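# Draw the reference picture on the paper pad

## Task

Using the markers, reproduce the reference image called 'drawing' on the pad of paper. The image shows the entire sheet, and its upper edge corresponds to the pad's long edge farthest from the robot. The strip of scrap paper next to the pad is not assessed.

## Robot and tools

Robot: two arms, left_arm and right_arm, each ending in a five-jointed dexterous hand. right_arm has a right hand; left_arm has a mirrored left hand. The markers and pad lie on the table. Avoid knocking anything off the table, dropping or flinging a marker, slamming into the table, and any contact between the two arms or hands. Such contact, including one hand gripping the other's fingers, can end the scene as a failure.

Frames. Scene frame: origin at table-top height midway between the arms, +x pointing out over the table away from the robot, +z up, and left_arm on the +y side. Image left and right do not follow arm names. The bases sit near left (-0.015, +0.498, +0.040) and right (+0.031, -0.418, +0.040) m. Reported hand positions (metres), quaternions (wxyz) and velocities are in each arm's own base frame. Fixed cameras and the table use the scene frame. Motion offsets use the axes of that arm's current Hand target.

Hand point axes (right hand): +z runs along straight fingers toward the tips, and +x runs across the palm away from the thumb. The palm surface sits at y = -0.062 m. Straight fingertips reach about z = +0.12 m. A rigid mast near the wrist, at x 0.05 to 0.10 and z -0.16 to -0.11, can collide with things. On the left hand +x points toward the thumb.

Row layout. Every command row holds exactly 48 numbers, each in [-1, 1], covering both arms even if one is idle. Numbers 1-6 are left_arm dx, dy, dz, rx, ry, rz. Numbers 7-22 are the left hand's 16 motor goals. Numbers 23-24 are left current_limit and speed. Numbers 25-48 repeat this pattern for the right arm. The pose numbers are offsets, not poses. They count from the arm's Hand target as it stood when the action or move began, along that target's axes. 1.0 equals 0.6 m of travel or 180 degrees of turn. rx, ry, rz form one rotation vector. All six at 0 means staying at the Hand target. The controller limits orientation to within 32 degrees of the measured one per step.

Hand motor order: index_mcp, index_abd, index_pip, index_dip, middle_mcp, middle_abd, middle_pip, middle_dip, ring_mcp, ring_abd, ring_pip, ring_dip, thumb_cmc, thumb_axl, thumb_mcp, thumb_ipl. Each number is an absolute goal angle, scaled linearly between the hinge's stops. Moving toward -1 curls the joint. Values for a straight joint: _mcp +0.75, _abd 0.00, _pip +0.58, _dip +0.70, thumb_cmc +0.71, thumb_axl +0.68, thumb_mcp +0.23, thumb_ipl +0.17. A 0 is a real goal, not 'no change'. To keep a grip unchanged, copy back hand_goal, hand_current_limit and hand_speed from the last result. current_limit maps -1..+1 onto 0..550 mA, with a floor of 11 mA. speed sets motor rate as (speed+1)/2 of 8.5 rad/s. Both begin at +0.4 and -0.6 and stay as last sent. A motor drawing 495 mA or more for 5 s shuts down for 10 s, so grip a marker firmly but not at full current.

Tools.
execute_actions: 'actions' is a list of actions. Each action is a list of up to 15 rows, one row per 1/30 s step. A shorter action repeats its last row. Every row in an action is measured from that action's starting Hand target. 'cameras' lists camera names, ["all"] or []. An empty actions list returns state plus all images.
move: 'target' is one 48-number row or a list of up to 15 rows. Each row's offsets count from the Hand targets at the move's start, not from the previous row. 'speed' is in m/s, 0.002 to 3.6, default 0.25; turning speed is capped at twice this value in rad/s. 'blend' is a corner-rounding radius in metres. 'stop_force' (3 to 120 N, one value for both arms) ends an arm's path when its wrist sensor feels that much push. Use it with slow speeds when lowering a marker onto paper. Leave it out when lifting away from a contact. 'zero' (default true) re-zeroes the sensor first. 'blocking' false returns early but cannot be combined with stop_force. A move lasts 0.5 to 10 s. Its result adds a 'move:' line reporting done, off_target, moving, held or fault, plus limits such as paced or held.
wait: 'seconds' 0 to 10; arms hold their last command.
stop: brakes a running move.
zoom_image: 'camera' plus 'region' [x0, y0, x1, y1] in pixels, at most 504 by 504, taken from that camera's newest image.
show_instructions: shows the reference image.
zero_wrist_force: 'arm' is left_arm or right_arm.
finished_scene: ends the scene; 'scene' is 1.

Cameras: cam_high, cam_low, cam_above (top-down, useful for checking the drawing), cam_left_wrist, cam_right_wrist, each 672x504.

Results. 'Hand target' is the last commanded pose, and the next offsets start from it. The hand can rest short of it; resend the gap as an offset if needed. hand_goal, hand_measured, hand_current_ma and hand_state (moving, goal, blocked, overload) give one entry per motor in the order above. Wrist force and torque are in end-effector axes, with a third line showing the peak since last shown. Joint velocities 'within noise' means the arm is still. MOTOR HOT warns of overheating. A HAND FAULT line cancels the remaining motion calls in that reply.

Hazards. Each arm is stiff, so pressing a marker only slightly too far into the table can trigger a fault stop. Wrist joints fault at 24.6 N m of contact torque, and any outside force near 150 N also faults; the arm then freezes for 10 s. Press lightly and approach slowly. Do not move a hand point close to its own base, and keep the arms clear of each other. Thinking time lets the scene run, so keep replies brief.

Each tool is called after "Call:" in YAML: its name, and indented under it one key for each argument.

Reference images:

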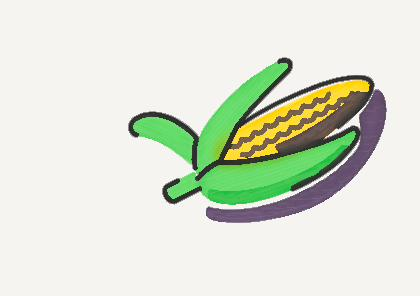

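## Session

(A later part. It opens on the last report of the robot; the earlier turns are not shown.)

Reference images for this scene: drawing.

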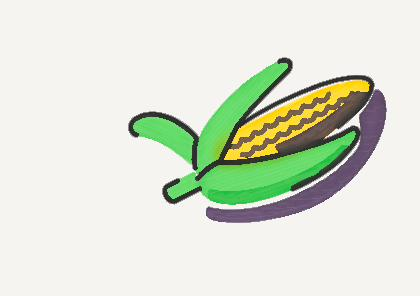

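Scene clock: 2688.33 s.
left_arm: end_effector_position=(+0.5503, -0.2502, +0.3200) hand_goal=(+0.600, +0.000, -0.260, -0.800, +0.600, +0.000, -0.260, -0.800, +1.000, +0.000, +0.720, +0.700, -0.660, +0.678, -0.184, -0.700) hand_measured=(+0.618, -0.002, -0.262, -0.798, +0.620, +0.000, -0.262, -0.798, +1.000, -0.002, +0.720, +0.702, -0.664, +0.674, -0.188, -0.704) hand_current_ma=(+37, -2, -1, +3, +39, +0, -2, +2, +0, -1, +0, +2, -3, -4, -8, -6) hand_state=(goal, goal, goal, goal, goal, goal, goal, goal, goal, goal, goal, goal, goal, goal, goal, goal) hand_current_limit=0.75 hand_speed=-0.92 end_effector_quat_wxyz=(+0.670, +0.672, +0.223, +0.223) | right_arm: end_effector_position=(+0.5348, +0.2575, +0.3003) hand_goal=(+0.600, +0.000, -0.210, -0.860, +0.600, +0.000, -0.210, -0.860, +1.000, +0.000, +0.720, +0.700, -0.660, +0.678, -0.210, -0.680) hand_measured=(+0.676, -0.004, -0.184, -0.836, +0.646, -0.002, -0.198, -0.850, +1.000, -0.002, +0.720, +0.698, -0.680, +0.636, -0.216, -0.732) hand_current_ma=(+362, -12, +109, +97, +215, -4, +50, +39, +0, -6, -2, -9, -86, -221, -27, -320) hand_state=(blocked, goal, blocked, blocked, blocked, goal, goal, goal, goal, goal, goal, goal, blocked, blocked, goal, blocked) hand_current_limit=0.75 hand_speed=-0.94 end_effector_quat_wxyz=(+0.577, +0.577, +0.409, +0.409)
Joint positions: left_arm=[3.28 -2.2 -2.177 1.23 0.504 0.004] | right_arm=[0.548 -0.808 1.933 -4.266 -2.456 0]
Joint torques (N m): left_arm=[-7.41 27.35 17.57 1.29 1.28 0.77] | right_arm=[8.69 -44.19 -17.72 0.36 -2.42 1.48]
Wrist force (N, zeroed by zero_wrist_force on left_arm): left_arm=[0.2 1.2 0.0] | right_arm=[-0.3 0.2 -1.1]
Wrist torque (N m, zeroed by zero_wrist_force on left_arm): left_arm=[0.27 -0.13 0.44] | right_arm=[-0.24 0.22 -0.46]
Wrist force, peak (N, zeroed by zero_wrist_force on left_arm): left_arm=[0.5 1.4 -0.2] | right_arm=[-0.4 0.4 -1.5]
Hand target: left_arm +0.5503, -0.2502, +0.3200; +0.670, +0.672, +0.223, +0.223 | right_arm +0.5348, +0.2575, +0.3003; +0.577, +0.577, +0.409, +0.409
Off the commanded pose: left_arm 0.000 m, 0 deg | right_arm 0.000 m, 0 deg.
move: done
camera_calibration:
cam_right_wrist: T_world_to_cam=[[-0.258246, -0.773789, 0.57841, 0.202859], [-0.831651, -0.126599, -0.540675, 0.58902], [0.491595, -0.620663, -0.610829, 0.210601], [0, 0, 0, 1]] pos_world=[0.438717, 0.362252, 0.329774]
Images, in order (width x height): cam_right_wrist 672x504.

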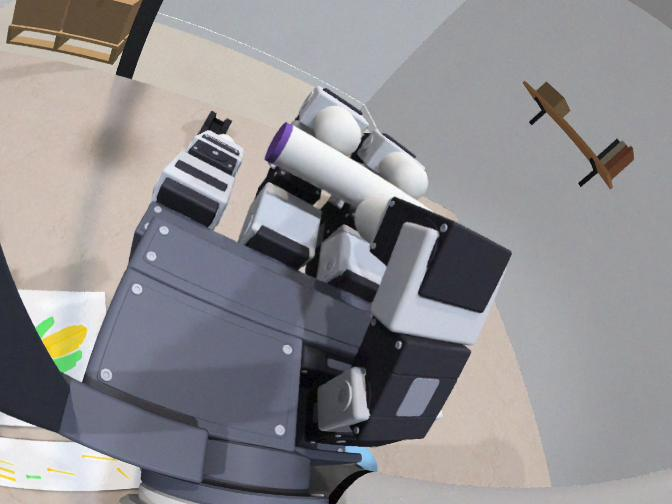

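Call:
move:
  target:
    - [0,0,0,0,0,0,0.6,0,-0.26,-0.8,0.6,0,-0.26,-0.8,1,0,0.72,0.7,-0.66,0.678,-0.185,-0.7,0.75,-0.92,0,0,0,0,0,0,0.65,0,-0.17,-0.86,0.65,0,-0.17,-0.86,1,0,0.72,0.7,-0.66,0.678,-0.21,-0.7,0.75,-0.94]
  cameras: ["cam_right_wrist"]

Scene clock: 2694.13 s.
left_arm: end_effector_position=(+0.5503, -0.2502, +0.3200) hand_goal=(+0.600, +0.000, -0.260, -0.800, +0.600, +0.000, -0.260, -0.800, +1.000, +0.000, +0.720, +0.700, -0.660, +0.678, -0.184, -0.700) hand_measured=(+0.618, -0.002, -0.262, -0.798, +0.620, +0.000, -0.262, -0.798, +1.000, -0.002, +0.720, +0.702, -0.664, +0.674, -0.188, -0.704) hand_current_ma=(+37, -2, -1, +3, +39, +0, -2, +2, +0, -1, +0, +2, -3, -4, -8, -6) hand_state=(goal, goal, goal, goal, goal, goal, goal, goal, goal, goal, goal, goal, goal, goal, goal, goal) hand_current_limit=0.75 hand_speed=-0.92 end_effector_quat_wxyz=(+0.670, +0.672, +0.223, +0.223) | right_arm: end_effector_position=(+0.5348, +0.2575, +0.3003) hand_goal=(+0.650, +0.000, -0.170, -0.860, +0.650, +0.000, -0.170, -0.860, +1.000, +0.000, +0.720, +0.700, -0.660, +0.678, -0.210, -0.700) hand_measured=(+0.672, -0.004, -0.166, -0.858, +0.656, -0.002, -0.170, -0.858, +1.000, -0.002, +0.720, +0.698, -0.664, +0.674, -0.216, -0.704) hand_current_ma=(+92, -12, +13, +9, +28, -4, -3, +9, +0, -6, -2, -9, -12, -16, -27, -18) hand_state=(blocked, goal, goal, goal, goal, goal, goal, goal, goal, goal, goal, goal, goal, goal, goal, goal) hand_current_limit=0.75 hand_speed=-0.94 end_effector_quat_wxyz=(+0.577, +0.577, +0.409, +0.409)
Joint positions: left_arm=[3.28 -2.2 -2.177 1.23 0.504 0.004] | right_arm=[0.548 -0.808 1.933 -4.266 -2.456 0]
Joint torques (N m): left_arm=[-7.02 27.29 17.38 1.15 1.17 1.79] | right_arm=[9.53 -44.18 -17.76 0.3 -2.09 1.16]
Wrist force (N, zeroed by zero_wrist_force on left_arm): left_arm=[0.5 1.1 0.0] | right_arm=[-0.4 0.4 -1.1]
Wrist torque (N m, zeroed by zero_wrist_force on left_arm): left_arm=[0.23 -0.17 0.47] | right_arm=[-0.24 0.24 -0.47]
Wrist force, peak (N, zeroed by zero_wrist_force on left_arm): left_arm=[0.3 1.4 -0.2] | right_arm=[-0.6 0.4 -1.6]
Hand target: left_arm +0.5503, -0.2502, +0.3200; +0.670, +0.672, +0.223, +0.223 | right_arm +0.5348, +0.2575, +0.3003; +0.577, +0.577, +0.409, +0.409
Off the commanded pose: left_arm 0.000 m, 0 deg | right_arm 0.000 m, 0 deg.
move: done
camera_calibration:
cam_right_wrist: T_world_to_cam=[[-0.258246, -0.773789, 0.57841, 0.202859], [-0.831651, -0.126599, -0.540675, 0.58902], [0.491595, -0.620663, -0.610829, 0.210601], [0, 0, 0, 1]] pos_world=[0.438717, 0.362252, 0.329774]
Images, in order (width x height): cam_right_wrist 672x504.

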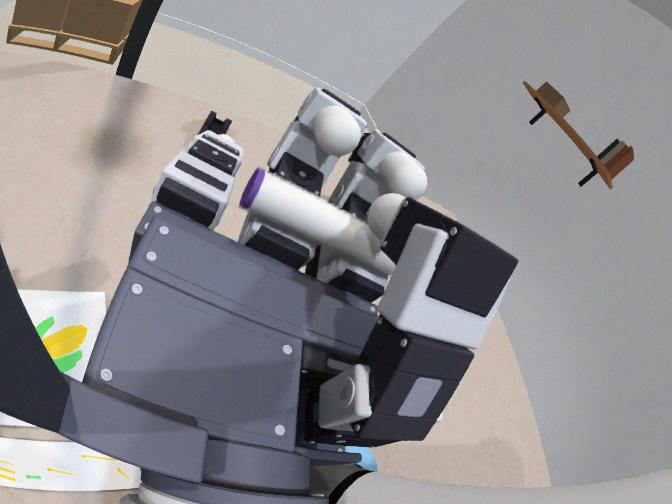

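Call:
wait:
  seconds: 0.5
  cameras: ["cam_right_wrist", "cam_above"]

Scene clock: 2696.13 s.
left_arm: end_effector_position=(+0.5503, -0.2502, +0.3200) hand_goal=(+0.600, +0.000, -0.260, -0.800, +0.600, +0.000, -0.260, -0.800, +1.000, +0.000, +0.720, +0.700, -0.660, +0.678, -0.184, -0.700) hand_measured=(+0.618, -0.002, -0.262, -0.798, +0.620, +0.000, -0.262, -0.798, +1.000, -0.002, +0.720, +0.702, -0.664, +0.674, -0.188, -0.704) hand_current_ma=(+37, -2, -1, +3, +39, +0, -2, +2, +0, -1, +0, +2, -3, -4, -8, -6) hand_state=(goal, goal, goal, goal, goal, goal, goal, goal, goal, goal, goal, goal, goal, goal, goal, goal) hand_current_limit=0.75 hand_speed=-0.92 end_effector_quat_wxyz=(+0.670, +0.672, +0.223, +0.223) | right_arm: end_effector_position=(+0.5348, +0.2575, +0.3003) hand_goal=(+0.650, +0.000, -0.170, -0.860, +0.650, +0.000, -0.170, -0.860, +1.000, +0.000, +0.720, +0.700, -0.660, +0.678, -0.210, -0.700) hand_measured=(+0.670, -0.004, -0.166, -0.858, +0.656, -0.002, -0.170, -0.858, +1.000, -0.002, +0.720, +0.698, -0.664, +0.674, -0.216, -0.704) hand_current_ma=(+92, -12, +13, +9, +28, -4, -3, +9, +0, -6, -2, -9, -12, -15, -27, -18) hand_state=(blocked, goal, goal, goal, goal, goal, goal, goal, goal, goal, goal, goal, goal, goal, goal, goal) hand_current_limit=0.75 hand_speed=-0.94 end_effector_quat_wxyz=(+0.577, +0.577, +0.409, +0.409)
Joint positions: left_arm=[3.28 -2.2 -2.177 1.23 0.504 0.004] | right_arm=[0.548 -0.808 1.933 -4.266 -2.456 0]
Joint torques (N m): left_arm=[-6.41 27.57 17.77 0.88 0.89 1.76] | right_arm=[10.29 -44.49 -17.36 0.29 -1.13 -1.26]
Wrist force (N, zeroed by zero_wrist_force on left_arm): left_arm=[0.5 1.1 -0.1] | right_arm=[-0.3 0.2 -1.4]
Wrist torque (N m, zeroed by zero_wrist_force on left_arm): left_arm=[0.25 -0.17 0.47] | right_arm=[-0.22 0.23 -0.46]
Wrist force, peak (N, zeroed by zero_wrist_force on left_arm): left_arm=[0.3 1.4 0.0] | right_arm=[-0.4 0.4 -1.6]
Hand target: left_arm +0.5503, -0.2502, +0.3200; +0.670, +0.672, +0.223, +0.223 | right_arm +0.5348, +0.2575, +0.3003; +0.577, +0.577, +0.409, +0.409
Off the commanded pose: left_arm 0.000 m, 0 deg | right_arm 0.000 m, 0 deg.
wait: 0.50 s; at rest from the start
camera_calibration:
cam_right_wrist: T_world_to_cam=[[-0.258246, -0.773789, 0.57841, 0.202859], [-0.831651, -0.126599, -0.540675, 0.58902], [0.491595, -0.620663, -0.610829, 0.210601], [0, 0, 0, 1]] pos_world=[0.438717, 0.362252, 0.329774]
Images, in order (width x height): cam_above 672x504, cam_right_wrist 672x504.

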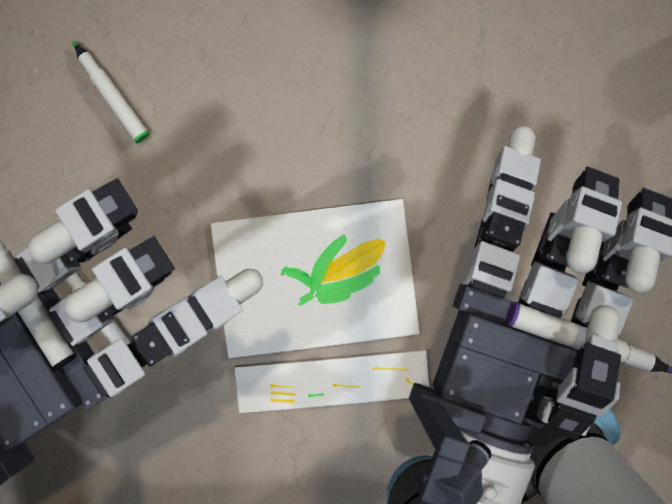

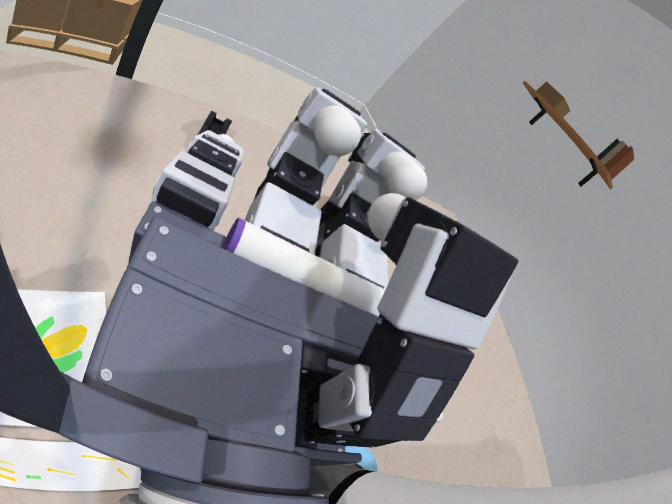

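Call:
move:
  target:
    - [0,0,0,0,0,0,0.6,0,-0.26,-0.8,0.6,0,-0.26,-0.8,1,0,0.72,0.7,-0.66,0.678,0.1,-0.3,0.75,-0.85,0,0,0,0,0,0,0.65,0,-0.17,-0.86,0.65,0,-0.17,-0.86,1,0,0.72,0.7,-0.66,0.678,0.1,-0.3,0.75,-0.85]
    - [0,0,0,0,0,0,0.274,0,-0.664,-0.174,0.274,0,-0.664,-0.174,1,0,0.72,0.7,-0.64,0.678,0.25,0.1,0.7,-0.85,0,0,0,0,0,0,0.274,0,-0.664,-0.174,0.274,0,-0.664,-0.174,1,0,0.72,0.7,-0.64,0.678,0.25,0.1,0.7,-0.85]
    - [0,0,0,0,0,0,0.041,0,-0.518,-0.522,0.041,0,-0.518,-0.522,1,0,0.72,0.7,-0.64,0.678,0.25,0.1,0.7,-0.85,0,0,0,0,0,0,0.041,0,-0.518,-0.522,0.041,0,-0.518,-0.522,1,0,0.72,0.7,-0.64,0.678,0.25,0.1,0.7,-0.85]
    - [0,0,0,0,0,0,-0.05,0,-0.47,-0.65,-0.05,0,-0.47,-0.65,1,0,0.72,0.7,-0.64,0.678,0.25,0.1,0.7,-0.85,0,0,0,0,0,0,-0.05,0,-0.47,-0.65,-0.05,0,-0.47,-0.65,1,0,0.72,0.7,-0.64,0.678,0.25,0.1,0.7,-0.85]
  cameras: ["cam_left_wrist", "cam_right_wrist"]

Call:
move:
  target:
    - [0,0,0,0,0,0,-0.04,0,-0.66,-0.62,-0.04,0,-0.66,-0.62,1,0,0.72,0.7,-0.64,0.678,0.25,0.1,0.7,-0.9,0,0,0,0,0,0,-0.04,0,-0.66,-0.62,-0.04,0,-0.66,-0.62,1,0,0.72,0.7,-0.64,0.678,0.25,0.1,0.7,-0.9]
    - [0,0,0,0,0,0,-0.04,0,-0.78,-0.62,-0.04,0,-0.78,-0.62,1,0,0.72,0.7,-0.64,0.678,0.25,0.1,0.7,-0.92,0,0,0,0,0,0,-0.04,0,-0.78,-0.62,-0.04,0,-0.78,-0.62,1,0,0.72,0.7,-0.64,0.678,0.25,0.1,0.7,-0.92]
    - [0,0,0,0,0,0,-0.04,0,-0.83,-0.66,-0.04,0,-0.83,-0.66,1,0,0.72,0.7,-0.64,0.678,0.25,0.1,0.7,-0.92,0,0,0,0,0,0,-0.04,0,-0.83,-0.66,-0.04,0,-0.83,-0.66,1,0,0.72,0.7,-0.64,0.678,0.25,0.1,0.7,-0.92]
    - [0,0,0,0,0,0,-0.06,0,-0.88,-0.7,-0.06,0,-0.88,-0.7,1,0,0.72,0.7,-0.64,0.678,0.25,0.1,0.7,-0.92,0,0,0,0,0,0,-0.06,0,-0.88,-0.7,-0.06,0,-0.88,-0.7,1,0,0.72,0.7,-0.64,0.678,0.25,0.1,0.7,-0.92]
    - [0,0,0,0,0,0,-0.07,0,-0.91,-0.74,-0.07,0,-0.91,-0.74,1,0,0.72,0.7,-0.64,0.678,0.25,0.1,0.7,-0.92,0,0,0,0,0,0,-0.07,0,-0.91,-0.74,-0.07,0,-0.91,-0.74,1,0,0.72,0.7,-0.64,0.678,0.25,0.1,0.7,-0.92]
  cameras: ["cam_left_wrist", "cam_right_wrist"]

Scene clock: 2714.57 s.
left_arm: end_effector_position=(+0.5503, -0.2502, +0.3200) hand_goal=(-0.050, +0.000, -0.470, -0.650, -0.050, +0.000, -0.470, -0.650, +1.000, +0.000, +0.720, +0.700, -0.640, +0.678, +0.250, +0.100) hand_measured=(-0.040, -0.002, -0.476, -0.648, -0.040, +0.000, -0.476, -0.648, +1.000, -0.002, +0.720, +0.702, -0.644, +0.676, +0.248, +0.098) hand_current_ma=(+15, -2, -8, +3, +15, +0, -7, +2, +0, -1, +0, +2, -3, -3, -3, -3) hand_state=(goal, goal, goal, goal, goal, goal, goal, goal, goal, goal, goal, goal, goal, goal, goal, goal) hand_current_limit=0.70 hand_speed=-0.85 end_effector_quat_wxyz=(+0.670, +0.672, +0.223, +0.223) | right_arm: end_effector_position=(+0.5348, +0.2575, +0.3003) hand_goal=(-0.050, +0.000, -0.470, -0.650, -0.050, +0.000, -0.470, -0.650, +1.000, +0.000, +0.720, +0.700, -0.640, +0.678, +0.250, +0.100) hand_measured=(-0.040, -0.004, -0.476, -0.648, -0.040, -0.002, -0.476, -0.648, +1.000, -0.002, +0.720, +0.698, -0.644, +0.676, +0.248, +0.098) hand_current_ma=(+42, -12, -20, +9, +44, -4, -25, +9, +0, -6, -2, -9, -12, -12, -11, -10) hand_state=(goal, goal, goal, goal, goal, goal, goal, goal, goal, goal, goal, goal, goal, goal, goal, goal) hand_current_limit=0.70 hand_speed=-0.85 end_effector_quat_wxyz=(+0.577, +0.577, +0.409, +0.409)
Joint positions: left_arm=[3.28 -2.2 -2.177 1.23 0.504 0.004] | right_arm=[0.548 -0.808 1.933 -4.266 -2.456 0]
Joint torques (N m): left_arm=[-6.04 26.37 17.41 0.75 0.8 1.61] | right_arm=[8.8 -44.17 -15.97 0.13 2.58 -1.37]
Wrist force (N, zeroed by zero_wrist_force on left_arm): left_arm=[0.3 1.1 0.1] | right_arm=[-0.4 0.3 -1.3]
Wrist torque (N m, zeroed by zero_wrist_force on left_arm): left_arm=[0.15 -0.14 0.45] | right_arm=[-0.30 0.24 -0.46]
Wrist force, peak (N, zeroed by zero_wrist_force on left_arm): left_arm=[0.6 1.4 -0.1] | right_arm=[-0.5 0.4 -1.6]
Hand target: left_arm +0.5503, -0.2502, +0.3200; +0.670, +0.672, +0.223, +0.223 | right_arm +0.5348, +0.2575, +0.3003; +0.577, +0.577, +0.409, +0.409
Off the commanded pose: left_arm 0.000 m, 0 deg | right_arm 0.000 m, 0 deg.
move: done
camera_calibration:
cam_left_wrist: T_world_to_cam=[[-0.652017, -0.490789, -0.577928, 0.384475], [-0.147962, 0.82994, -0.537873, 0.407881], [0.743627, -0.265191, -0.613753, -0.161212], [0, 0, 0, 1]] pos_world=[0.430916, -0.192573, 0.342642]
cam_right_wrist: T_world_to_cam=[[-0.258246, -0.773789, 0.57841, 0.202859], [-0.831651, -0.126599, -0.540675, 0.58902], [0.491595, -0.620663, -0.610829, 0.210601], [0, 0, 0, 1]] pos_world=[0.438717, 0.362252, 0.329774]
Images, in order (width x height): cam_left_wrist 672x504, cam_right_wrist 672x504.

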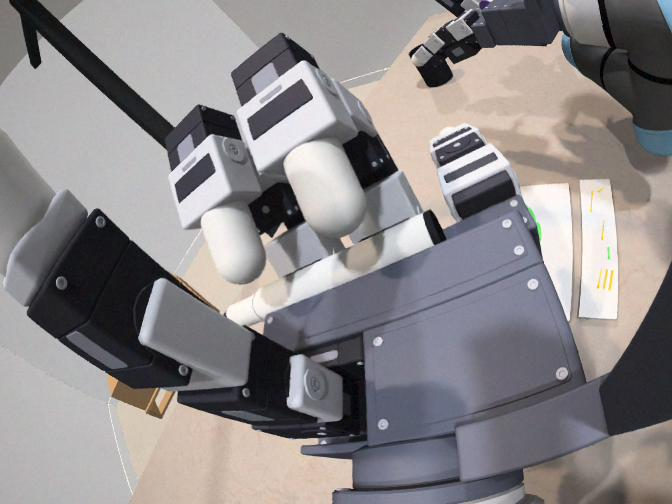

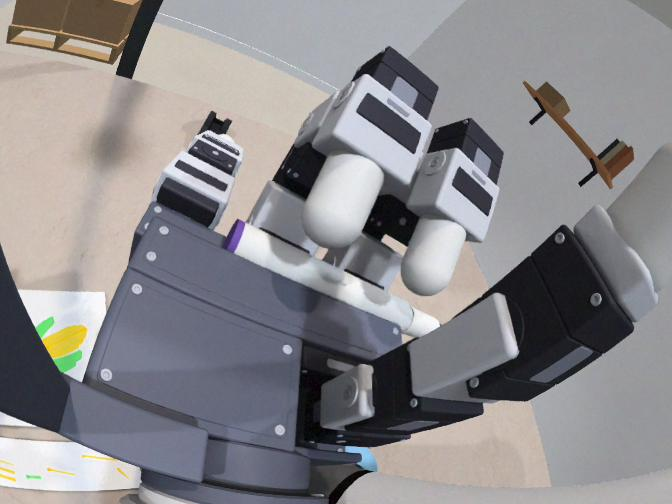

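Scene clock: 2717.50 s.
left_arm: end_effector_position=(+0.5503, -0.2502, +0.3200) hand_goal=(-0.070, +0.000, -0.910, -0.740, -0.070, +0.000, -0.910, -0.740, +1.000, +0.000, +0.720, +0.700, -0.640, +0.678, +0.250, +0.100) hand_measured=(-0.046, -0.002, -0.784, -0.640, -0.044, +0.000, -0.786, -0.640, +1.000, -0.002, +0.720, +0.702, -0.644, +0.676, +0.248, +0.098) hand_current_ma=(+56, -2, +447, +333, +58, +0, +442, +334, +0, -1, +0, +2, -3, -3, -3, -3) hand_state=(blocked, goal, blocked, blocked, blocked, goal, blocked, blocked, goal, goal, goal, goal, goal, goal, goal, goal) hand_current_limit=0.70 hand_speed=-0.92 end_effector_quat_wxyz=(+0.670, +0.672, +0.223, +0.223) | right_arm: end_effector_position=(+0.5348, +0.2575, +0.3003) hand_goal=(-0.070, +0.000, -0.910, -0.740, -0.070, +0.000, -0.910, -0.740, +1.000, +0.000, +0.720, +0.700, -0.640, +0.678, +0.250, +0.100) hand_measured=(-0.030, -0.004, -0.784, -0.656, -0.034, -0.002, -0.780, -0.658, +1.000, -0.002, +0.720, +0.698, -0.644, +0.676, +0.248, +0.098) hand_current_ma=(+187, -12, +468, +384, +166, -4, +468, +375, +0, -6, -2, -9, -12, -12, -11, -10) hand_state=(blocked, goal, blocked, blocked, blocked, goal, blocked, blocked, goal, goal, goal, goal, goal, goal, goal, goal) hand_current_limit=0.70 hand_speed=-0.92 end_effector_quat_wxyz=(+0.577, +0.577, +0.409, +0.409)
Joint positions: left_arm=[3.28 -2.2 -2.177 1.23 0.504 0.004] | right_arm=[0.548 -0.808 1.933 -4.266 -2.456 0]
Joint torques (N m): left_arm=[-5.88 27.72 17.22 0.44 0.76 1.79] | right_arm=[9.32 -44.59 -16.76 0.04 2.12 -1.43]
Wrist force (N, zeroed by zero_wrist_force on left_arm): left_arm=[0.4 1.1 -0.1] | right_arm=[-0.4 0.1 -1.3]
Wrist torque (N m, zeroed by zero_wrist_force on left_arm): left_arm=[0.16 -0.16 0.46] | right_arm=[-0.32 0.24 -0.47]
Wrist force, peak (N, zeroed by zero_wrist_force on left_arm): left_arm=[0.7 1.3 -0.1] | right_arm=[-0.4 0.3 -1.6]
Hand target: left_arm +0.5503, -0.2502, +0.3200; +0.670, +0.672, +0.223, +0.223 | right_arm +0.5348, +0.2575, +0.3003; +0.577, +0.577, +0.409, +0.409
Off the commanded pose: left_arm 0.000 m, 0 deg | right_arm 0.000 m, 0 deg.
move: done
camera_calibration:
cam_left_wrist: T_world_to_cam=[[-0.652017, -0.490789, -0.577928, 0.384475], [-0.147962, 0.82994, -0.537873, 0.407881], [0.743627, -0.265191, -0.613753, -0.161212], [0, 0, 0, 1]] pos_world=[0.430916, -0.192573, 0.342642]
cam_right_wrist: T_world_to_cam=[[-0.258246, -0.773789, 0.57841, 0.202859], [-0.831651, -0.126599, -0.540675, 0.58902], [0.491595, -0.620663, -0.610829, 0.210601], [0, 0, 0, 1]] pos_world=[0.438717, 0.362252, 0.329774]
Images, in order (width x height): cam_left_wrist 672x504, cam_right_wrist 672x504.

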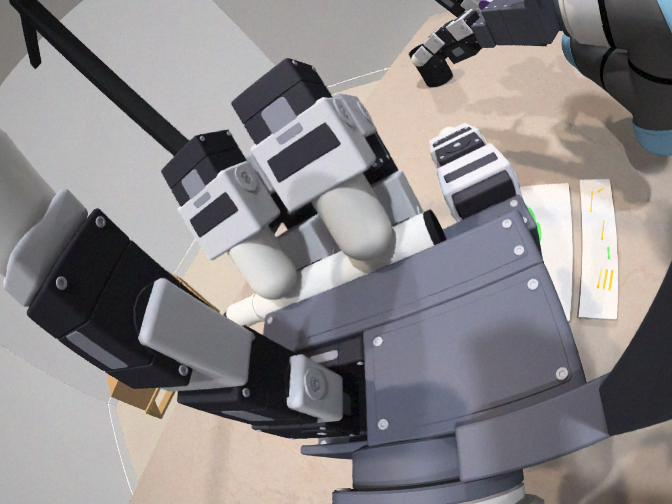

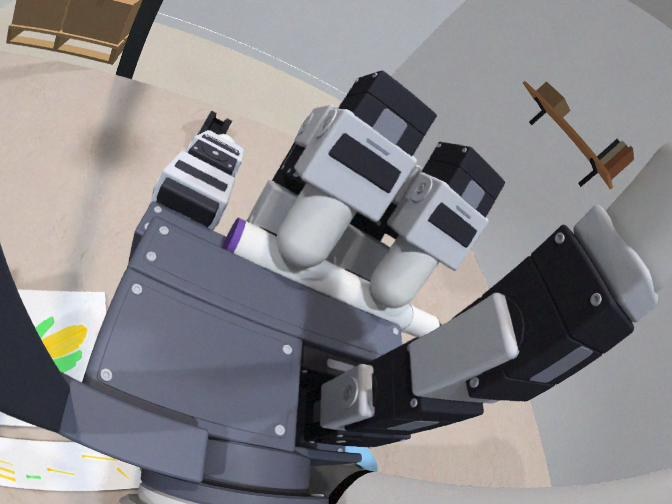

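Call:
execute_actions:
  actions: []

Scene clock: 2745.60 s.
left_arm: end_effector_position=(+0.5503, -0.2502, +0.3200) hand_goal=(-0.070, +0.000, -0.910, -0.740, -0.070, +0.000, -0.910, -0.740, +1.000, +0.000, +0.720, +0.700, -0.640, +0.678, +0.250, +0.100) hand_measured=(-0.046, -0.002, -0.784, -0.640, -0.044, +0.000, -0.786, -0.640, +1.000, -0.002, +0.720, +0.702, -0.644, +0.676, +0.248, +0.098) hand_current_ma=(+56, -2, +447, +333, +58, +0, +442, +334, +0, -1, +0, +2, -3, -3, -3, -3) hand_state=(blocked, goal, blocked, blocked, blocked, goal, blocked, blocked, goal, goal, goal, goal, goal, goal, goal, goal) hand_current_limit=0.70 hand_speed=-0.92 end_effector_quat_wxyz=(+0.670, +0.672, +0.223, +0.223) | right_arm: end_effector_position=(+0.5348, +0.2575, +0.3003) hand_goal=(-0.070, +0.000, -0.910, -0.740, -0.070, +0.000, -0.910, -0.740, +1.000, +0.000, +0.720, +0.700, -0.640, +0.678, +0.250, +0.100) hand_measured=(-0.030, -0.004, -0.784, -0.656, -0.034, -0.002, -0.780, -0.658, +1.000, -0.002, +0.720, +0.698, -0.644, +0.676, +0.248, +0.098) hand_current_ma=(+187, -12, +468, +384, +166, -4, +467, +375, +0, -6, -2, -9, -12, -12, -11, -10) hand_state=(blocked, goal, blocked, blocked, blocked, goal, blocked, blocked, goal, goal, goal, goal, goal, goal, goal, goal) hand_current_limit=0.70 hand_speed=-0.92 end_effector_quat_wxyz=(+0.577, +0.577, +0.409, +0.409)
Joint positions: left_arm=[3.28 -2.2 -2.177 1.23 0.504 0.004] | right_arm=[0.548 -0.808 1.933 -4.266 -2.456 0]
Joint velocities: within noise
Joint torques (N m): left_arm=[-5.48 27.11 16.92 0.26 0.65 1.8] | right_arm=[9.51 -44.68 -15.53 -0.03 2.34 -1.3]
Wrist force (N, zeroed by zero_wrist_force on left_arm): left_arm=[0.5 1.1 -0.1] | right_arm=[-0.5 0.6 -1.2]
Wrist torque (N m, zeroed by zero_wrist_force on left_arm): left_arm=[0.17 -0.17 0.47] | right_arm=[-0.28 0.26 -0.47]
Wrist force, peak (N, zeroed by zero_wrist_force on left_arm): left_arm=[0.5 1.4 -0.1] | right_arm=[-0.6 0.3 -1.4]
Hand target: left_arm +0.5503, -0.2502, +0.3200; +0.670, +0.672, +0.223, +0.223 | right_arm +0.5348, +0.2575, +0.3003; +0.577, +0.577, +0.409, +0.409
Off the commanded pose: left_arm 0.000 m, 0 deg | right_arm 0.000 m, 0 deg.
camera_calibration:
cam_left_wrist: T_world_to_cam=[[-0.652017, -0.490789, -0.577928, 0.384475], [-0.147962, 0.82994, -0.537873, 0.407881], [0.743627, -0.265191, -0.613753, -0.161212], [0, 0, 0, 1]] pos_world=[0.430916, -0.192573, 0.342642]
cam_right_wrist: T_world_to_cam=[[-0.258246, -0.773789, 0.57841, 0.202859], [-0.831651, -0.126599, -0.540675, 0.58902], [0.491595, -0.620663, -0.610829, 0.210601], [0, 0, 0, 1]] pos_world=[0.438717, 0.362252, 0.329774]

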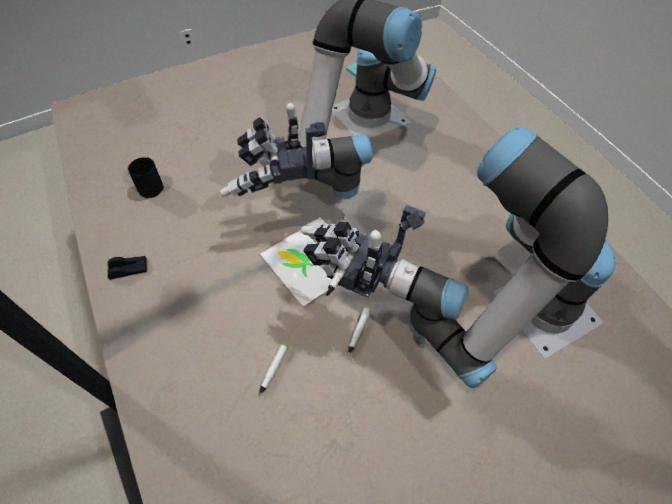

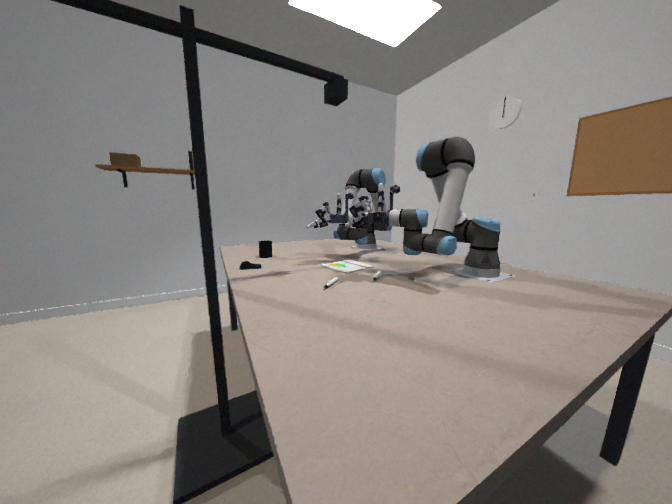

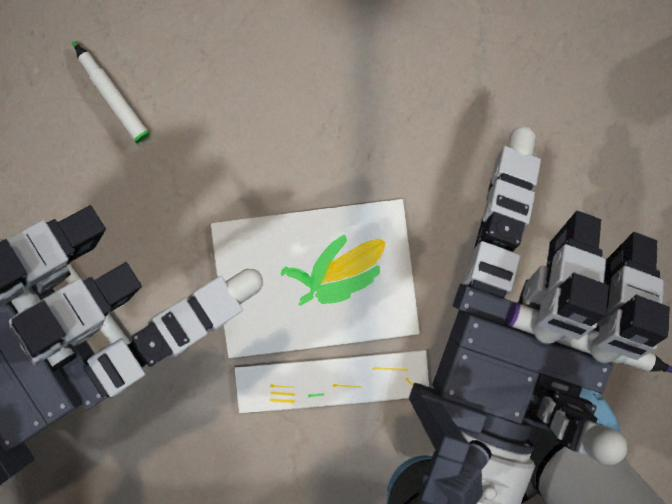

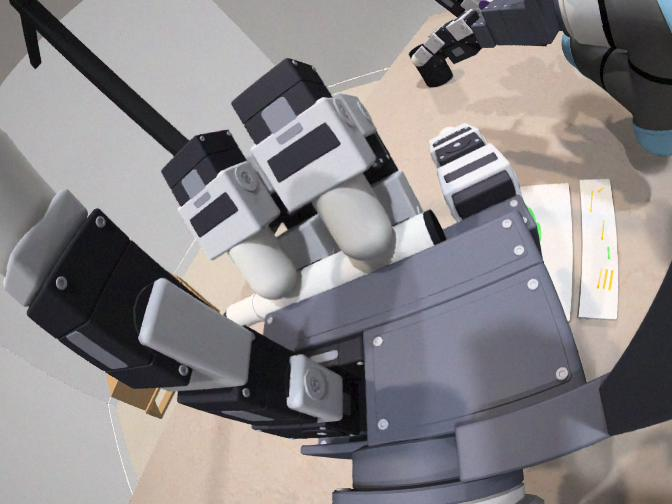

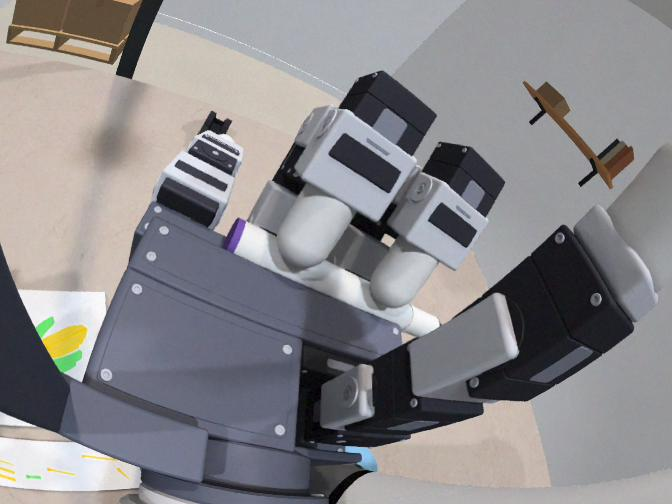

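Call:
move:
  target: [0.0825,0,-0.2503,0,0,0,-0.07,0,-0.91,-0.74,-0.07,0,-0.91,-0.74,1,0,0.72,0.7,-0.64,0.678,0.25,0.1,0.7,-0.9, 0,0,0,0,0.4033,0,-0.07,0,-0.91,-0.74,-0.07,0,-0.91,-0.74,1,0,0.72,0.7,-0.64,0.678,0.25,0.1,0.7,-0.9]
  speed: 0.25
  cameras: ["cam_high","cam_above","cam_right_wrist"]

Scene clock: 2783.90 s.
left_arm: end_effector_position=(+0.5001, -0.1002, +0.3203) hand_goal=(-0.070, +0.000, -0.910, -0.740, -0.070, +0.000, -0.910, -0.740, +1.000, +0.000, +0.720, +0.700, -0.640, +0.678, +0.250, +0.100) hand_measured=(-0.046, -0.002, -0.784, -0.640, -0.044, +0.000, -0.786, -0.640, +1.000, -0.002, +0.720, +0.702, -0.642, +0.676, +0.248, +0.098) hand_current_ma=(+56, -2, +447, +333, +58, +0, +442, +334, +0, -1, +0, +2, -3, -3, -3, -3) hand_state=(blocked, goal, blocked, blocked, blocked, goal, blocked, blocked, goal, goal, goal, goal, goal, goal, goal, goal) hand_current_limit=0.70 hand_speed=-0.90 end_effector_quat_wxyz=(+0.670, +0.672, +0.223, +0.223) | right_arm: end_effector_position=(+0.5347, +0.2575, +0.3003) hand_goal=(-0.070, +0.000, -0.910, -0.740, -0.070, +0.000, -0.910, -0.740, +1.000, +0.000, +0.720, +0.700, -0.640, +0.678, +0.250, +0.100) hand_measured=(-0.030, -0.004, -0.784, -0.656, -0.034, -0.002, -0.780, -0.658, +1.000, -0.002, +0.720, +0.698, -0.642, +0.676, +0.248, +0.098) hand_current_ma=(+187, -12, +467, +384, +166, -4, +467, +375, +0, -6, -2, -9, -11, -11, -11, -10) hand_state=(blocked, goal, blocked, blocked, blocked, goal, blocked, blocked, goal, goal, goal, goal, goal, goal, goal, goal) hand_current_limit=0.70 hand_speed=-0.90 end_effector_quat_wxyz=(+0.223, +0.223, +0.671, +0.671)
Joint positions: left_arm=[3.732 -2.15 -2.335 1.303 0.052 0.04] | right_arm=[-0.124 -0.898 2.21 -4.452 -0.517 -0.001]
Joint torques (N m): left_arm=[9.68 37.27 -4.16 -1.12 -1.12 1.8] | right_arm=[-12.21 -26.68 -13.55 1.76 2.7 -1.27]
Wrist force (N, zeroed by zero_wrist_force on left_arm): left_arm=[0.4 1.0 -0.6] | right_arm=[-0.4 0.2 -1.2]
Wrist torque (N m, zeroed by zero_wrist_force on left_arm): left_arm=[0.21 -0.14 0.37] | right_arm=[-0.33 0.24 -0.39]
Wrist force, peak (N, zeroed by zero_wrist_force on left_arm): left_arm=[0.5 1.3 -0.9] | right_arm=[-0.7 0.3 -1.5]
Hand target: left_arm +0.5001, -0.1002, +0.3203; +0.670, +0.672, +0.223, +0.223 | right_arm +0.5348, +0.2575, +0.3003; +0.223, +0.223, +0.671, +0.671
Off the commanded pose: left_arm 0.000 m, 0 deg | right_arm 0.000 m, 0 deg.
move: done
camera_calibration:
cam_right_wrist: T_world_to_cam=[[0.661545, -0.478064, 0.577765, -0.364922], [-0.12844, -0.831299, -0.540782, 0.394536], [0.738824, 0.283543, -0.611345, -0.154281], [0, 0, 0, 1]] pos_world=[0.406073, 0.197266, 0.329878]
Images, in order (width x height): cam_high 672x504, cam_above 672x504, cam_right_wrist 672x504.

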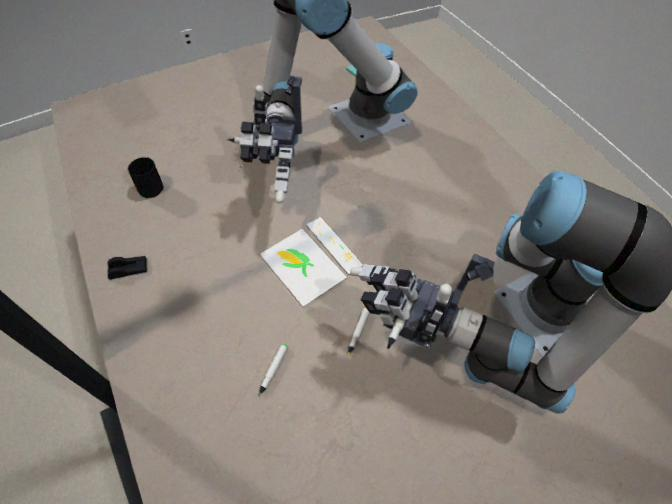

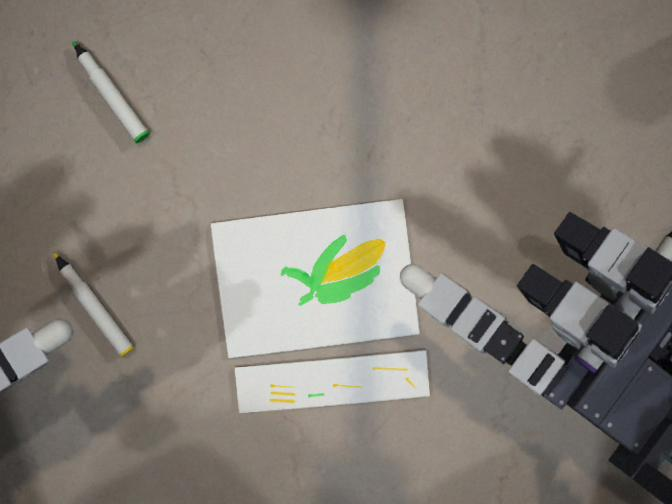

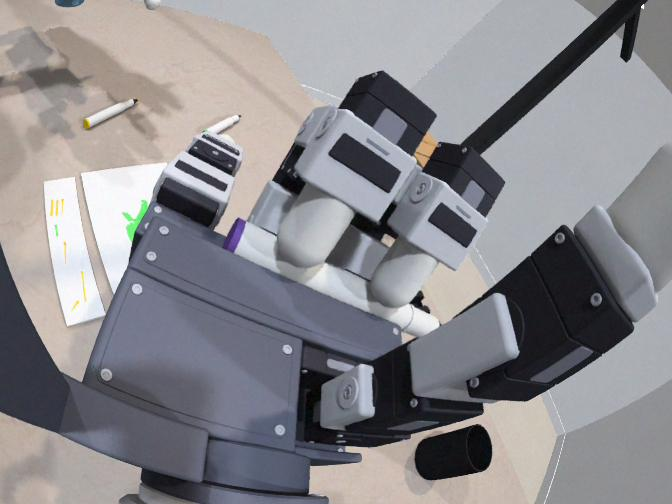

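Call:
move:
  target: [0,0,0,0,0,0,-0.07,0,-0.91,-0.74,-0.07,0,-0.91,-0.74,1,0,0.72,0.7,-0.64,0.678,0.25,0.1,0.7,-0.9, 0.4215,-0.0838,0.19,0.4094,0.3084,0.3333,-0.07,0,-0.91,-0.74,-0.07,0,-0.91,-0.74,1,0,0.72,0.7,-0.64,0.678,0.25,0.1,0.7,-0.9]
  speed: 0.25
  cameras: ["cam_high","cam_low","cam_above","cam_right_wrist"]

Scene clock: 2792.63 s.
left_arm: end_effector_position=(+0.5001, -0.1002, +0.3203) hand_goal=(-0.070, +0.000, -0.910, -0.740, -0.070, +0.000, -0.910, -0.740, +1.000, +0.000, +0.720, +0.700, -0.640, +0.678, +0.250, +0.100) hand_measured=(-0.046, -0.002, -0.784, -0.640, -0.044, +0.000, -0.786, -0.640, +1.000, -0.002, +0.720, +0.702, -0.642, +0.676, +0.248, +0.098) hand_current_ma=(+56, -2, +447, +333, +58, +0, +442, +334, +0, -1, +0, +2, -3, -3, -3, -3) hand_state=(blocked, goal, blocked, blocked, blocked, goal, blocked, blocked, goal, goal, goal, goal, goal, goal, goal, goal) hand_current_limit=0.70 hand_speed=-0.90 end_effector_quat_wxyz=(+0.670, +0.672, +0.223, +0.223) | right_arm: end_effector_position=(+0.4003, +0.5001, +0.2500) hand_goal=(-0.070, +0.000, -0.910, -0.740, -0.070, +0.000, -0.910, -0.740, +1.000, +0.000, +0.720, +0.700, -0.640, +0.678, +0.250, +0.100) hand_measured=(-0.030, -0.004, -0.784, -0.656, -0.034, -0.002, -0.780, -0.658, +1.000, +0.002, +0.720, +0.698, -0.634, +0.676, +0.248, +0.098) hand_current_ma=(+183, -11, +468, +384, +162, -4, +468, +375, +0, +4, -2, -9, +24, -11, -11, -10) hand_state=(blocked, goal, blocked, blocked, blocked, goal, blocked, blocked, goal, goal, goal, goal, goal, goal, goal, goal) hand_current_limit=0.70 hand_speed=-0.90 end_effector_quat_wxyz=(-0.572, +0.273, +0.745, +0.208)
Joint positions: left_arm=[3.732 -2.15 -2.335 1.303 0.052 0.04] | right_arm=[0.298 -1.179 1.528 -0.809 -0.625 -1.187]
Joint torques (N m): left_arm=[9.82 37.58 -3.67 -1.25 -1.06 1.65] | right_arm=[9.33 -29.2 -27.96 2.53 -1.89 -1.13]
Wrist force (N, zeroed by zero_wrist_force on left_arm): left_arm=[0.0 1.3 -0.7] | right_arm=[-0.5 -0.2 -0.1]
Wrist torque (N m, zeroed by zero_wrist_force on left_arm): left_arm=[0.25 -0.09 0.32] | right_arm=[-0.20 0.34 0.18]
Wrist force, peak (N, zeroed by zero_wrist_force on left_arm): left_arm=[0.2 1.5 -0.6] | right_arm=[-0.3 0.0 -1.5]
Hand target: left_arm +0.5001, -0.1002, +0.3203; +0.670, +0.672, +0.223, +0.223 | right_arm +0.4003, +0.5001, +0.2500; -0.572, +0.273, +0.745, +0.208
Off the commanded pose: left_arm 0.000 m, 0 deg | right_arm 0.000 m, 0 deg.
move: done
camera_calibration:
cam_right_wrist: T_world_to_cam=[[0.524309, 0.312056, -0.792288, -0.12858], [0.278004, -0.942178, -0.18712, 0.356054], [-0.804869, -0.12215, -0.580746, 0.658639], [0, 0, 0, 1]] pos_world=[0.498549, 0.456044, 0.347254]
Images, in order (width x height): cam_high 672x504, cam_low 672x504, cam_above 672x504, cam_right_wrist 672x504.

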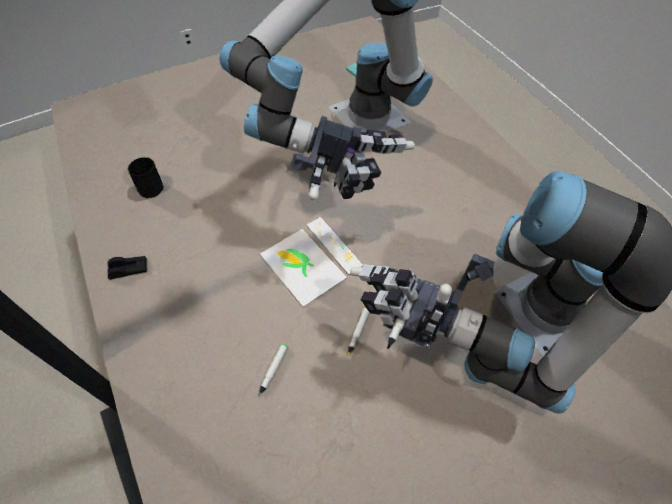

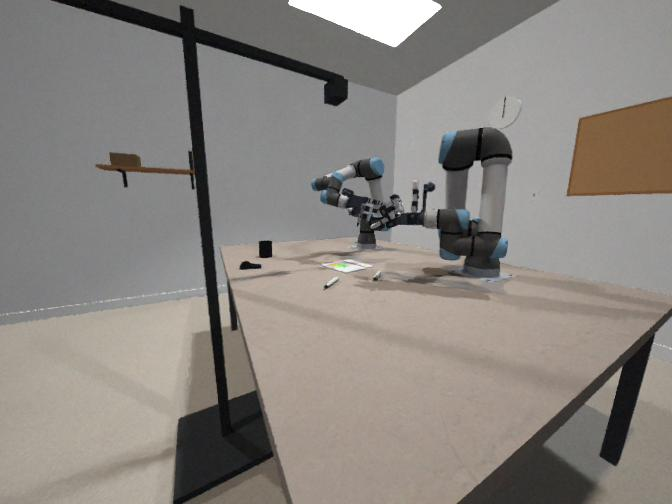

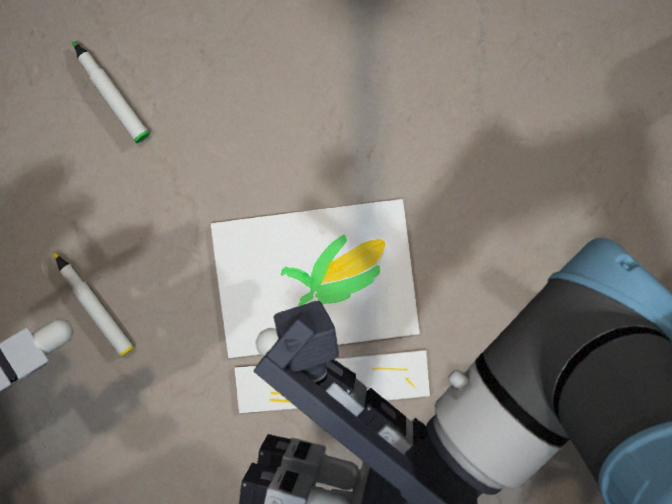

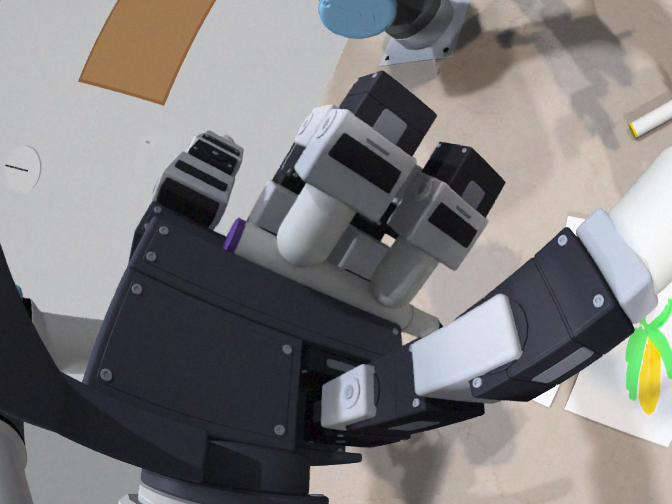

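Call:
move:
  target: [0,0,0,0,0,0,-0.07,0,-0.91,-0.74,-0.07,0,-0.91,-0.74,1,0,0.72,0.7,-0.64,0.678,0.25,0.1,0.7,-0.9, -0.28269,0.04794,0.07189,0,0,0,-0.07,0,-0.91,-0.74,-0.07,0,-0.91,-0.74,1,0,0.72,0.7,-0.64,0.678,0.25,0.1,0.7,-0.9]
  speed: 0.12
  cameras: ["cam_low","cam_high","cam_above","cam_right_wrist"]

Call:
zero_wrist_force:
  arm: "right_arm"

Scene clock: 2804.40 s.
left_arm: end_effector_position=(+0.5001, -0.1002, +0.3203) hand_goal=(-0.070, +0.000, -0.910, -0.740, -0.070, +0.000, -0.910, -0.740, +1.000, +0.000, +0.720, +0.700, -0.640, +0.678, +0.250, +0.100) hand_measured=(-0.046, -0.002, -0.784, -0.640, -0.044, +0.000, -0.786, -0.640, +1.000, -0.002, +0.720, +0.702, -0.642, +0.676, +0.248, +0.098) hand_current_ma=(+56, -2, +447, +333, +58, +0, +442, +334, +0, -1, +0, +2, -3, -3, -3, -3) hand_state=(blocked, goal, blocked, blocked, blocked, goal, blocked, blocked, goal, goal, goal, goal, goal, goal, goal, goal) hand_current_limit=0.70 hand_speed=-0.90 end_effector_quat_wxyz=(+0.670, +0.672, +0.223, +0.223) | right_arm: end_effector_position=(+0.4204, +0.5203, +0.0750) hand_goal=(-0.070, +0.000, -0.910, -0.740, -0.070, +0.000, -0.910, -0.740, +1.000, +0.000, +0.720, +0.700, -0.640, +0.678, +0.250, +0.100) hand_measured=(-0.030, -0.004, -0.784, -0.656, -0.034, -0.002, -0.780, -0.658, +1.000, +0.002, +0.720, +0.698, -0.634, +0.676, +0.248, +0.098) hand_current_ma=(+182, -11, +467, +384, +161, -4, +467, +375, +0, +5, -2, -9, +26, -11, -11, -10) hand_state=(blocked, goal, blocked, blocked, blocked, goal, blocked, blocked, goal, goal, goal, goal, goal, goal, goal, goal) hand_current_limit=0.70 hand_speed=-0.90 end_effector_quat_wxyz=(-0.572, +0.273, +0.745, +0.208)
Joint positions: left_arm=[3.732 -2.15 -2.335 1.303 0.052 0.04] | right_arm=[0.32 -0.915 1.62 -1.179 -0.605 -1.169]
Joint torques (N m): left_arm=[9.38 37.27 -3.11 -1.25 -1.01 1.67] | right_arm=[10.43 -35.15 -24.54 -2.75 3.28 1.2]
Wrist force (N, zeroed by zero_wrist_force on left_arm): left_arm=[0.2 1.1 -0.4] | right_arm=[-0.4 -0.3 -0.2]
Wrist torque (N m, zeroed by zero_wrist_force on left_arm): left_arm=[0.22 -0.12 0.35] | right_arm=[-0.21 0.33 0.09]
Wrist force, peak (N, zeroed by zero_wrist_force on left_arm): left_arm=[0.5 1.4 -0.4] | right_arm=[-1.2 -0.1 -0.3]
Hand target: left_arm +0.5001, -0.1002, +0.3203; +0.670, +0.672, +0.223, +0.223 | right_arm +0.4204, +0.5203, +0.0749; -0.572, +0.273, +0.745, +0.208
Off the commanded pose: left_arm 0.000 m, 0 deg | right_arm 0.000 m, 0 deg.
move: done
camera_calibration:
cam_right_wrist: T_world_to_cam=[[0.524219, 0.312127, -0.79232, -0.284107], [0.278103, -0.942143, -0.187149, 0.336661], [-0.804894, -0.12224, -0.580693, 0.575781], [0, 0, 0, 1]] pos_world=[0.51875, 0.476244, 0.172253]
Images, in order (width x height): cam_high 672x504, cam_low 672x504, cam_above 672x504, cam_right_wrist 672x504.

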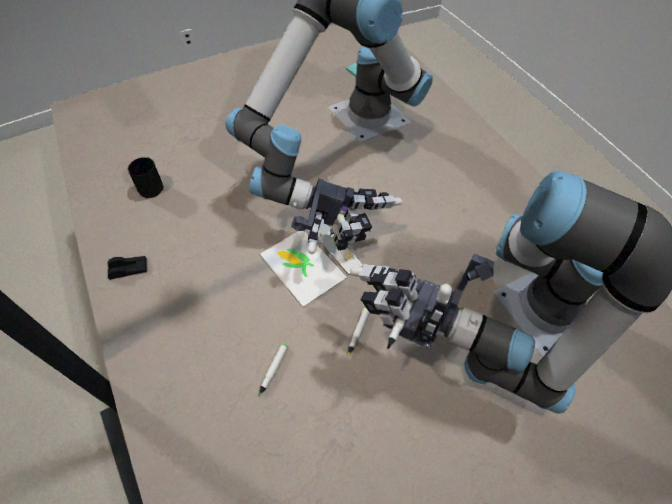

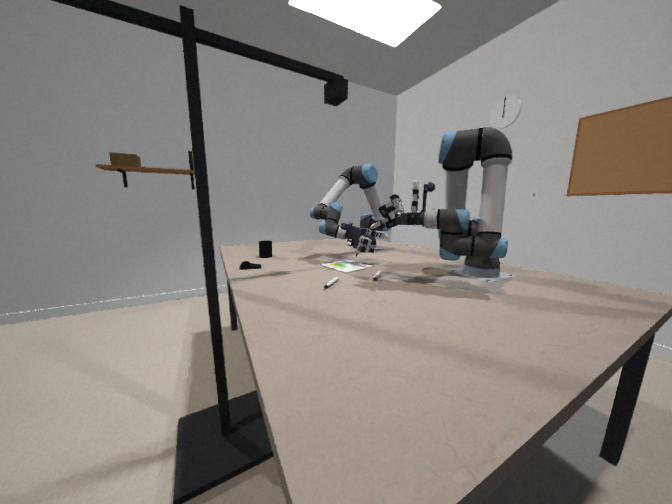

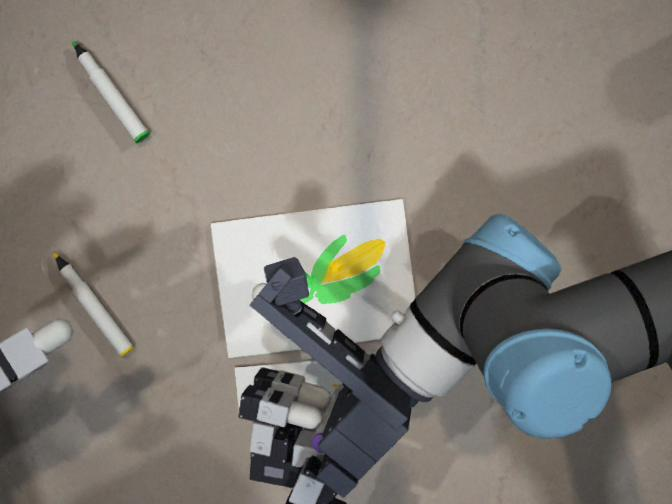

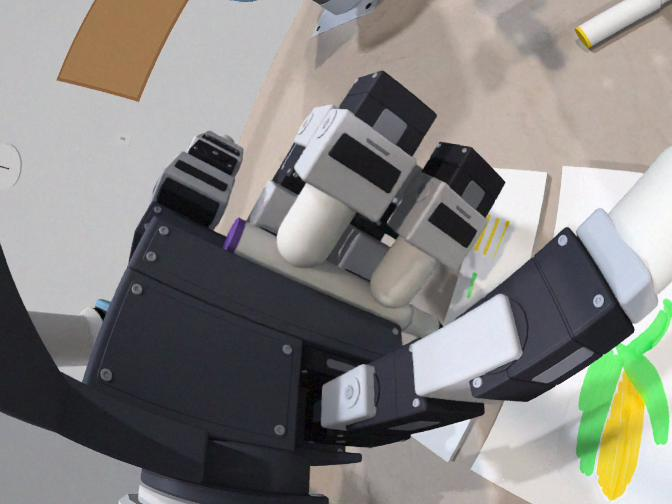

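Wrist force sensor zeroed.

Call:
move:
  target:
    - [0,0,0,0,0,0,-0.07,0,-0.91,-0.74,-0.07,0,-0.91,-0.74,1,0,0.72,0.7,-0.64,0.678,0.25,0.1,0.7,-0.9, -0.03542,0,0.00949,0,0,0,-0.07,0,-0.91,-0.74,-0.07,0,-0.91,-0.74,1,0,0.72,0.7,-0.64,0.678,0.25,0.1,0.7,-0.9]
    - [0,0,0,0,0,0,-0.07,0,-0.91,-0.74,-0.07,0,-0.91,-0.74,1,0,0.72,0.7,-0.64,0.678,0.25,0.1,0.7,-0.9, -0.0612,0,0.0164,0,0,0,-0.07,0,-0.91,-0.74,-0.07,0,-0.91,-0.74,1,0,0.72,0.7,-0.64,0.678,0.25,0.1,0.7,-0.9]
  speed: [0.02,0.004]
  blend: [0.001,0]
  stop_force: 3

Scene clock: 2815.60 s.
left_arm: end_effector_position=(+0.5001, -0.1002, +0.3203) hand_goal=(-0.070, +0.000, -0.910, -0.740, -0.070, +0.000, -0.910, -0.740, +1.000, +0.000, +0.720, +0.700, -0.640, +0.678, +0.250, +0.100) hand_measured=(-0.046, -0.002, -0.784, -0.640, -0.044, +0.000, -0.786, -0.640, +1.000, -0.002, +0.720, +0.702, -0.642, +0.676, +0.248, +0.098) hand_current_ma=(+56, -2, +447, +333, +58, +0, +442, +334, +0, -1, +0, +2, -3, -3, -3, -3) hand_state=(blocked, goal, blocked, blocked, blocked, goal, blocked, blocked, goal, goal, goal, goal, goal, goal, goal, goal) hand_current_limit=0.70 hand_speed=-0.90 end_effector_quat_wxyz=(+0.670, +0.672, +0.223, +0.223) | right_arm: end_effector_position=(+0.4204, +0.5203, +0.0431) hand_goal=(-0.070, +0.000, -0.910, -0.740, -0.070, +0.000, -0.910, -0.740, +1.000, +0.000, +0.720, +0.700, -0.640, +0.678, +0.250, +0.100) hand_measured=(-0.030, -0.002, -0.784, -0.656, -0.034, +0.000, -0.780, -0.658, +1.000, +0.002, +0.720, +0.698, -0.634, +0.676, +0.248, +0.098) hand_current_ma=(+181, -8, +467, +382, +161, -2, +467, +373, +0, +5, -2, -9, +26, -11, -11, -10) hand_state=(blocked, goal, blocked, blocked, blocked, goal, blocked, blocked, goal, goal, goal, goal, goal, goal, goal, goal) hand_current_limit=0.70 hand_speed=-0.90 end_effector_quat_wxyz=(-0.572, +0.273, +0.745, +0.208)
Joint positions: left_arm=[3.732 -2.15 -2.335 1.303 0.052 0.04] | right_arm=[0.32 -0.865 1.633 -1.242 -0.605 -1.169]
Joint torques (N m): left_arm=[9.65 37.72 -2.63 -1.29 -1.1 1.58] | right_arm=[-10.88 -51.11 -20.64 2.13 -1.68 0.93]
Wrist force (N, zeroed by zero_wrist_force): left_arm=[0.4 1.2 -0.4] | right_arm=[3.3 0.4 -0.6]
Wrist torque (N m, zeroed by zero_wrist_force): left_arm=[0.23 -0.14 0.36] | right_arm=[0.10 -0.18 0.27]
Wrist force, peak (N, zeroed by zero_wrist_force): left_arm=[0.3 1.4 -0.7] | right_arm=[5.0 0.0 -0.8]
Hand target: left_arm +0.5001, -0.1002, +0.3203; +0.670, +0.672, +0.223, +0.223 | right_arm +0.4204, +0.5203, +0.0431; -0.572, +0.273, +0.745, +0.208 (not the last commanded pose)
Off the commanded pose: left_arm 0.000 m, 0 deg | right_arm 0.006 m, 0 deg.
move: contact (right_arm); path passed 1 of 2 targets


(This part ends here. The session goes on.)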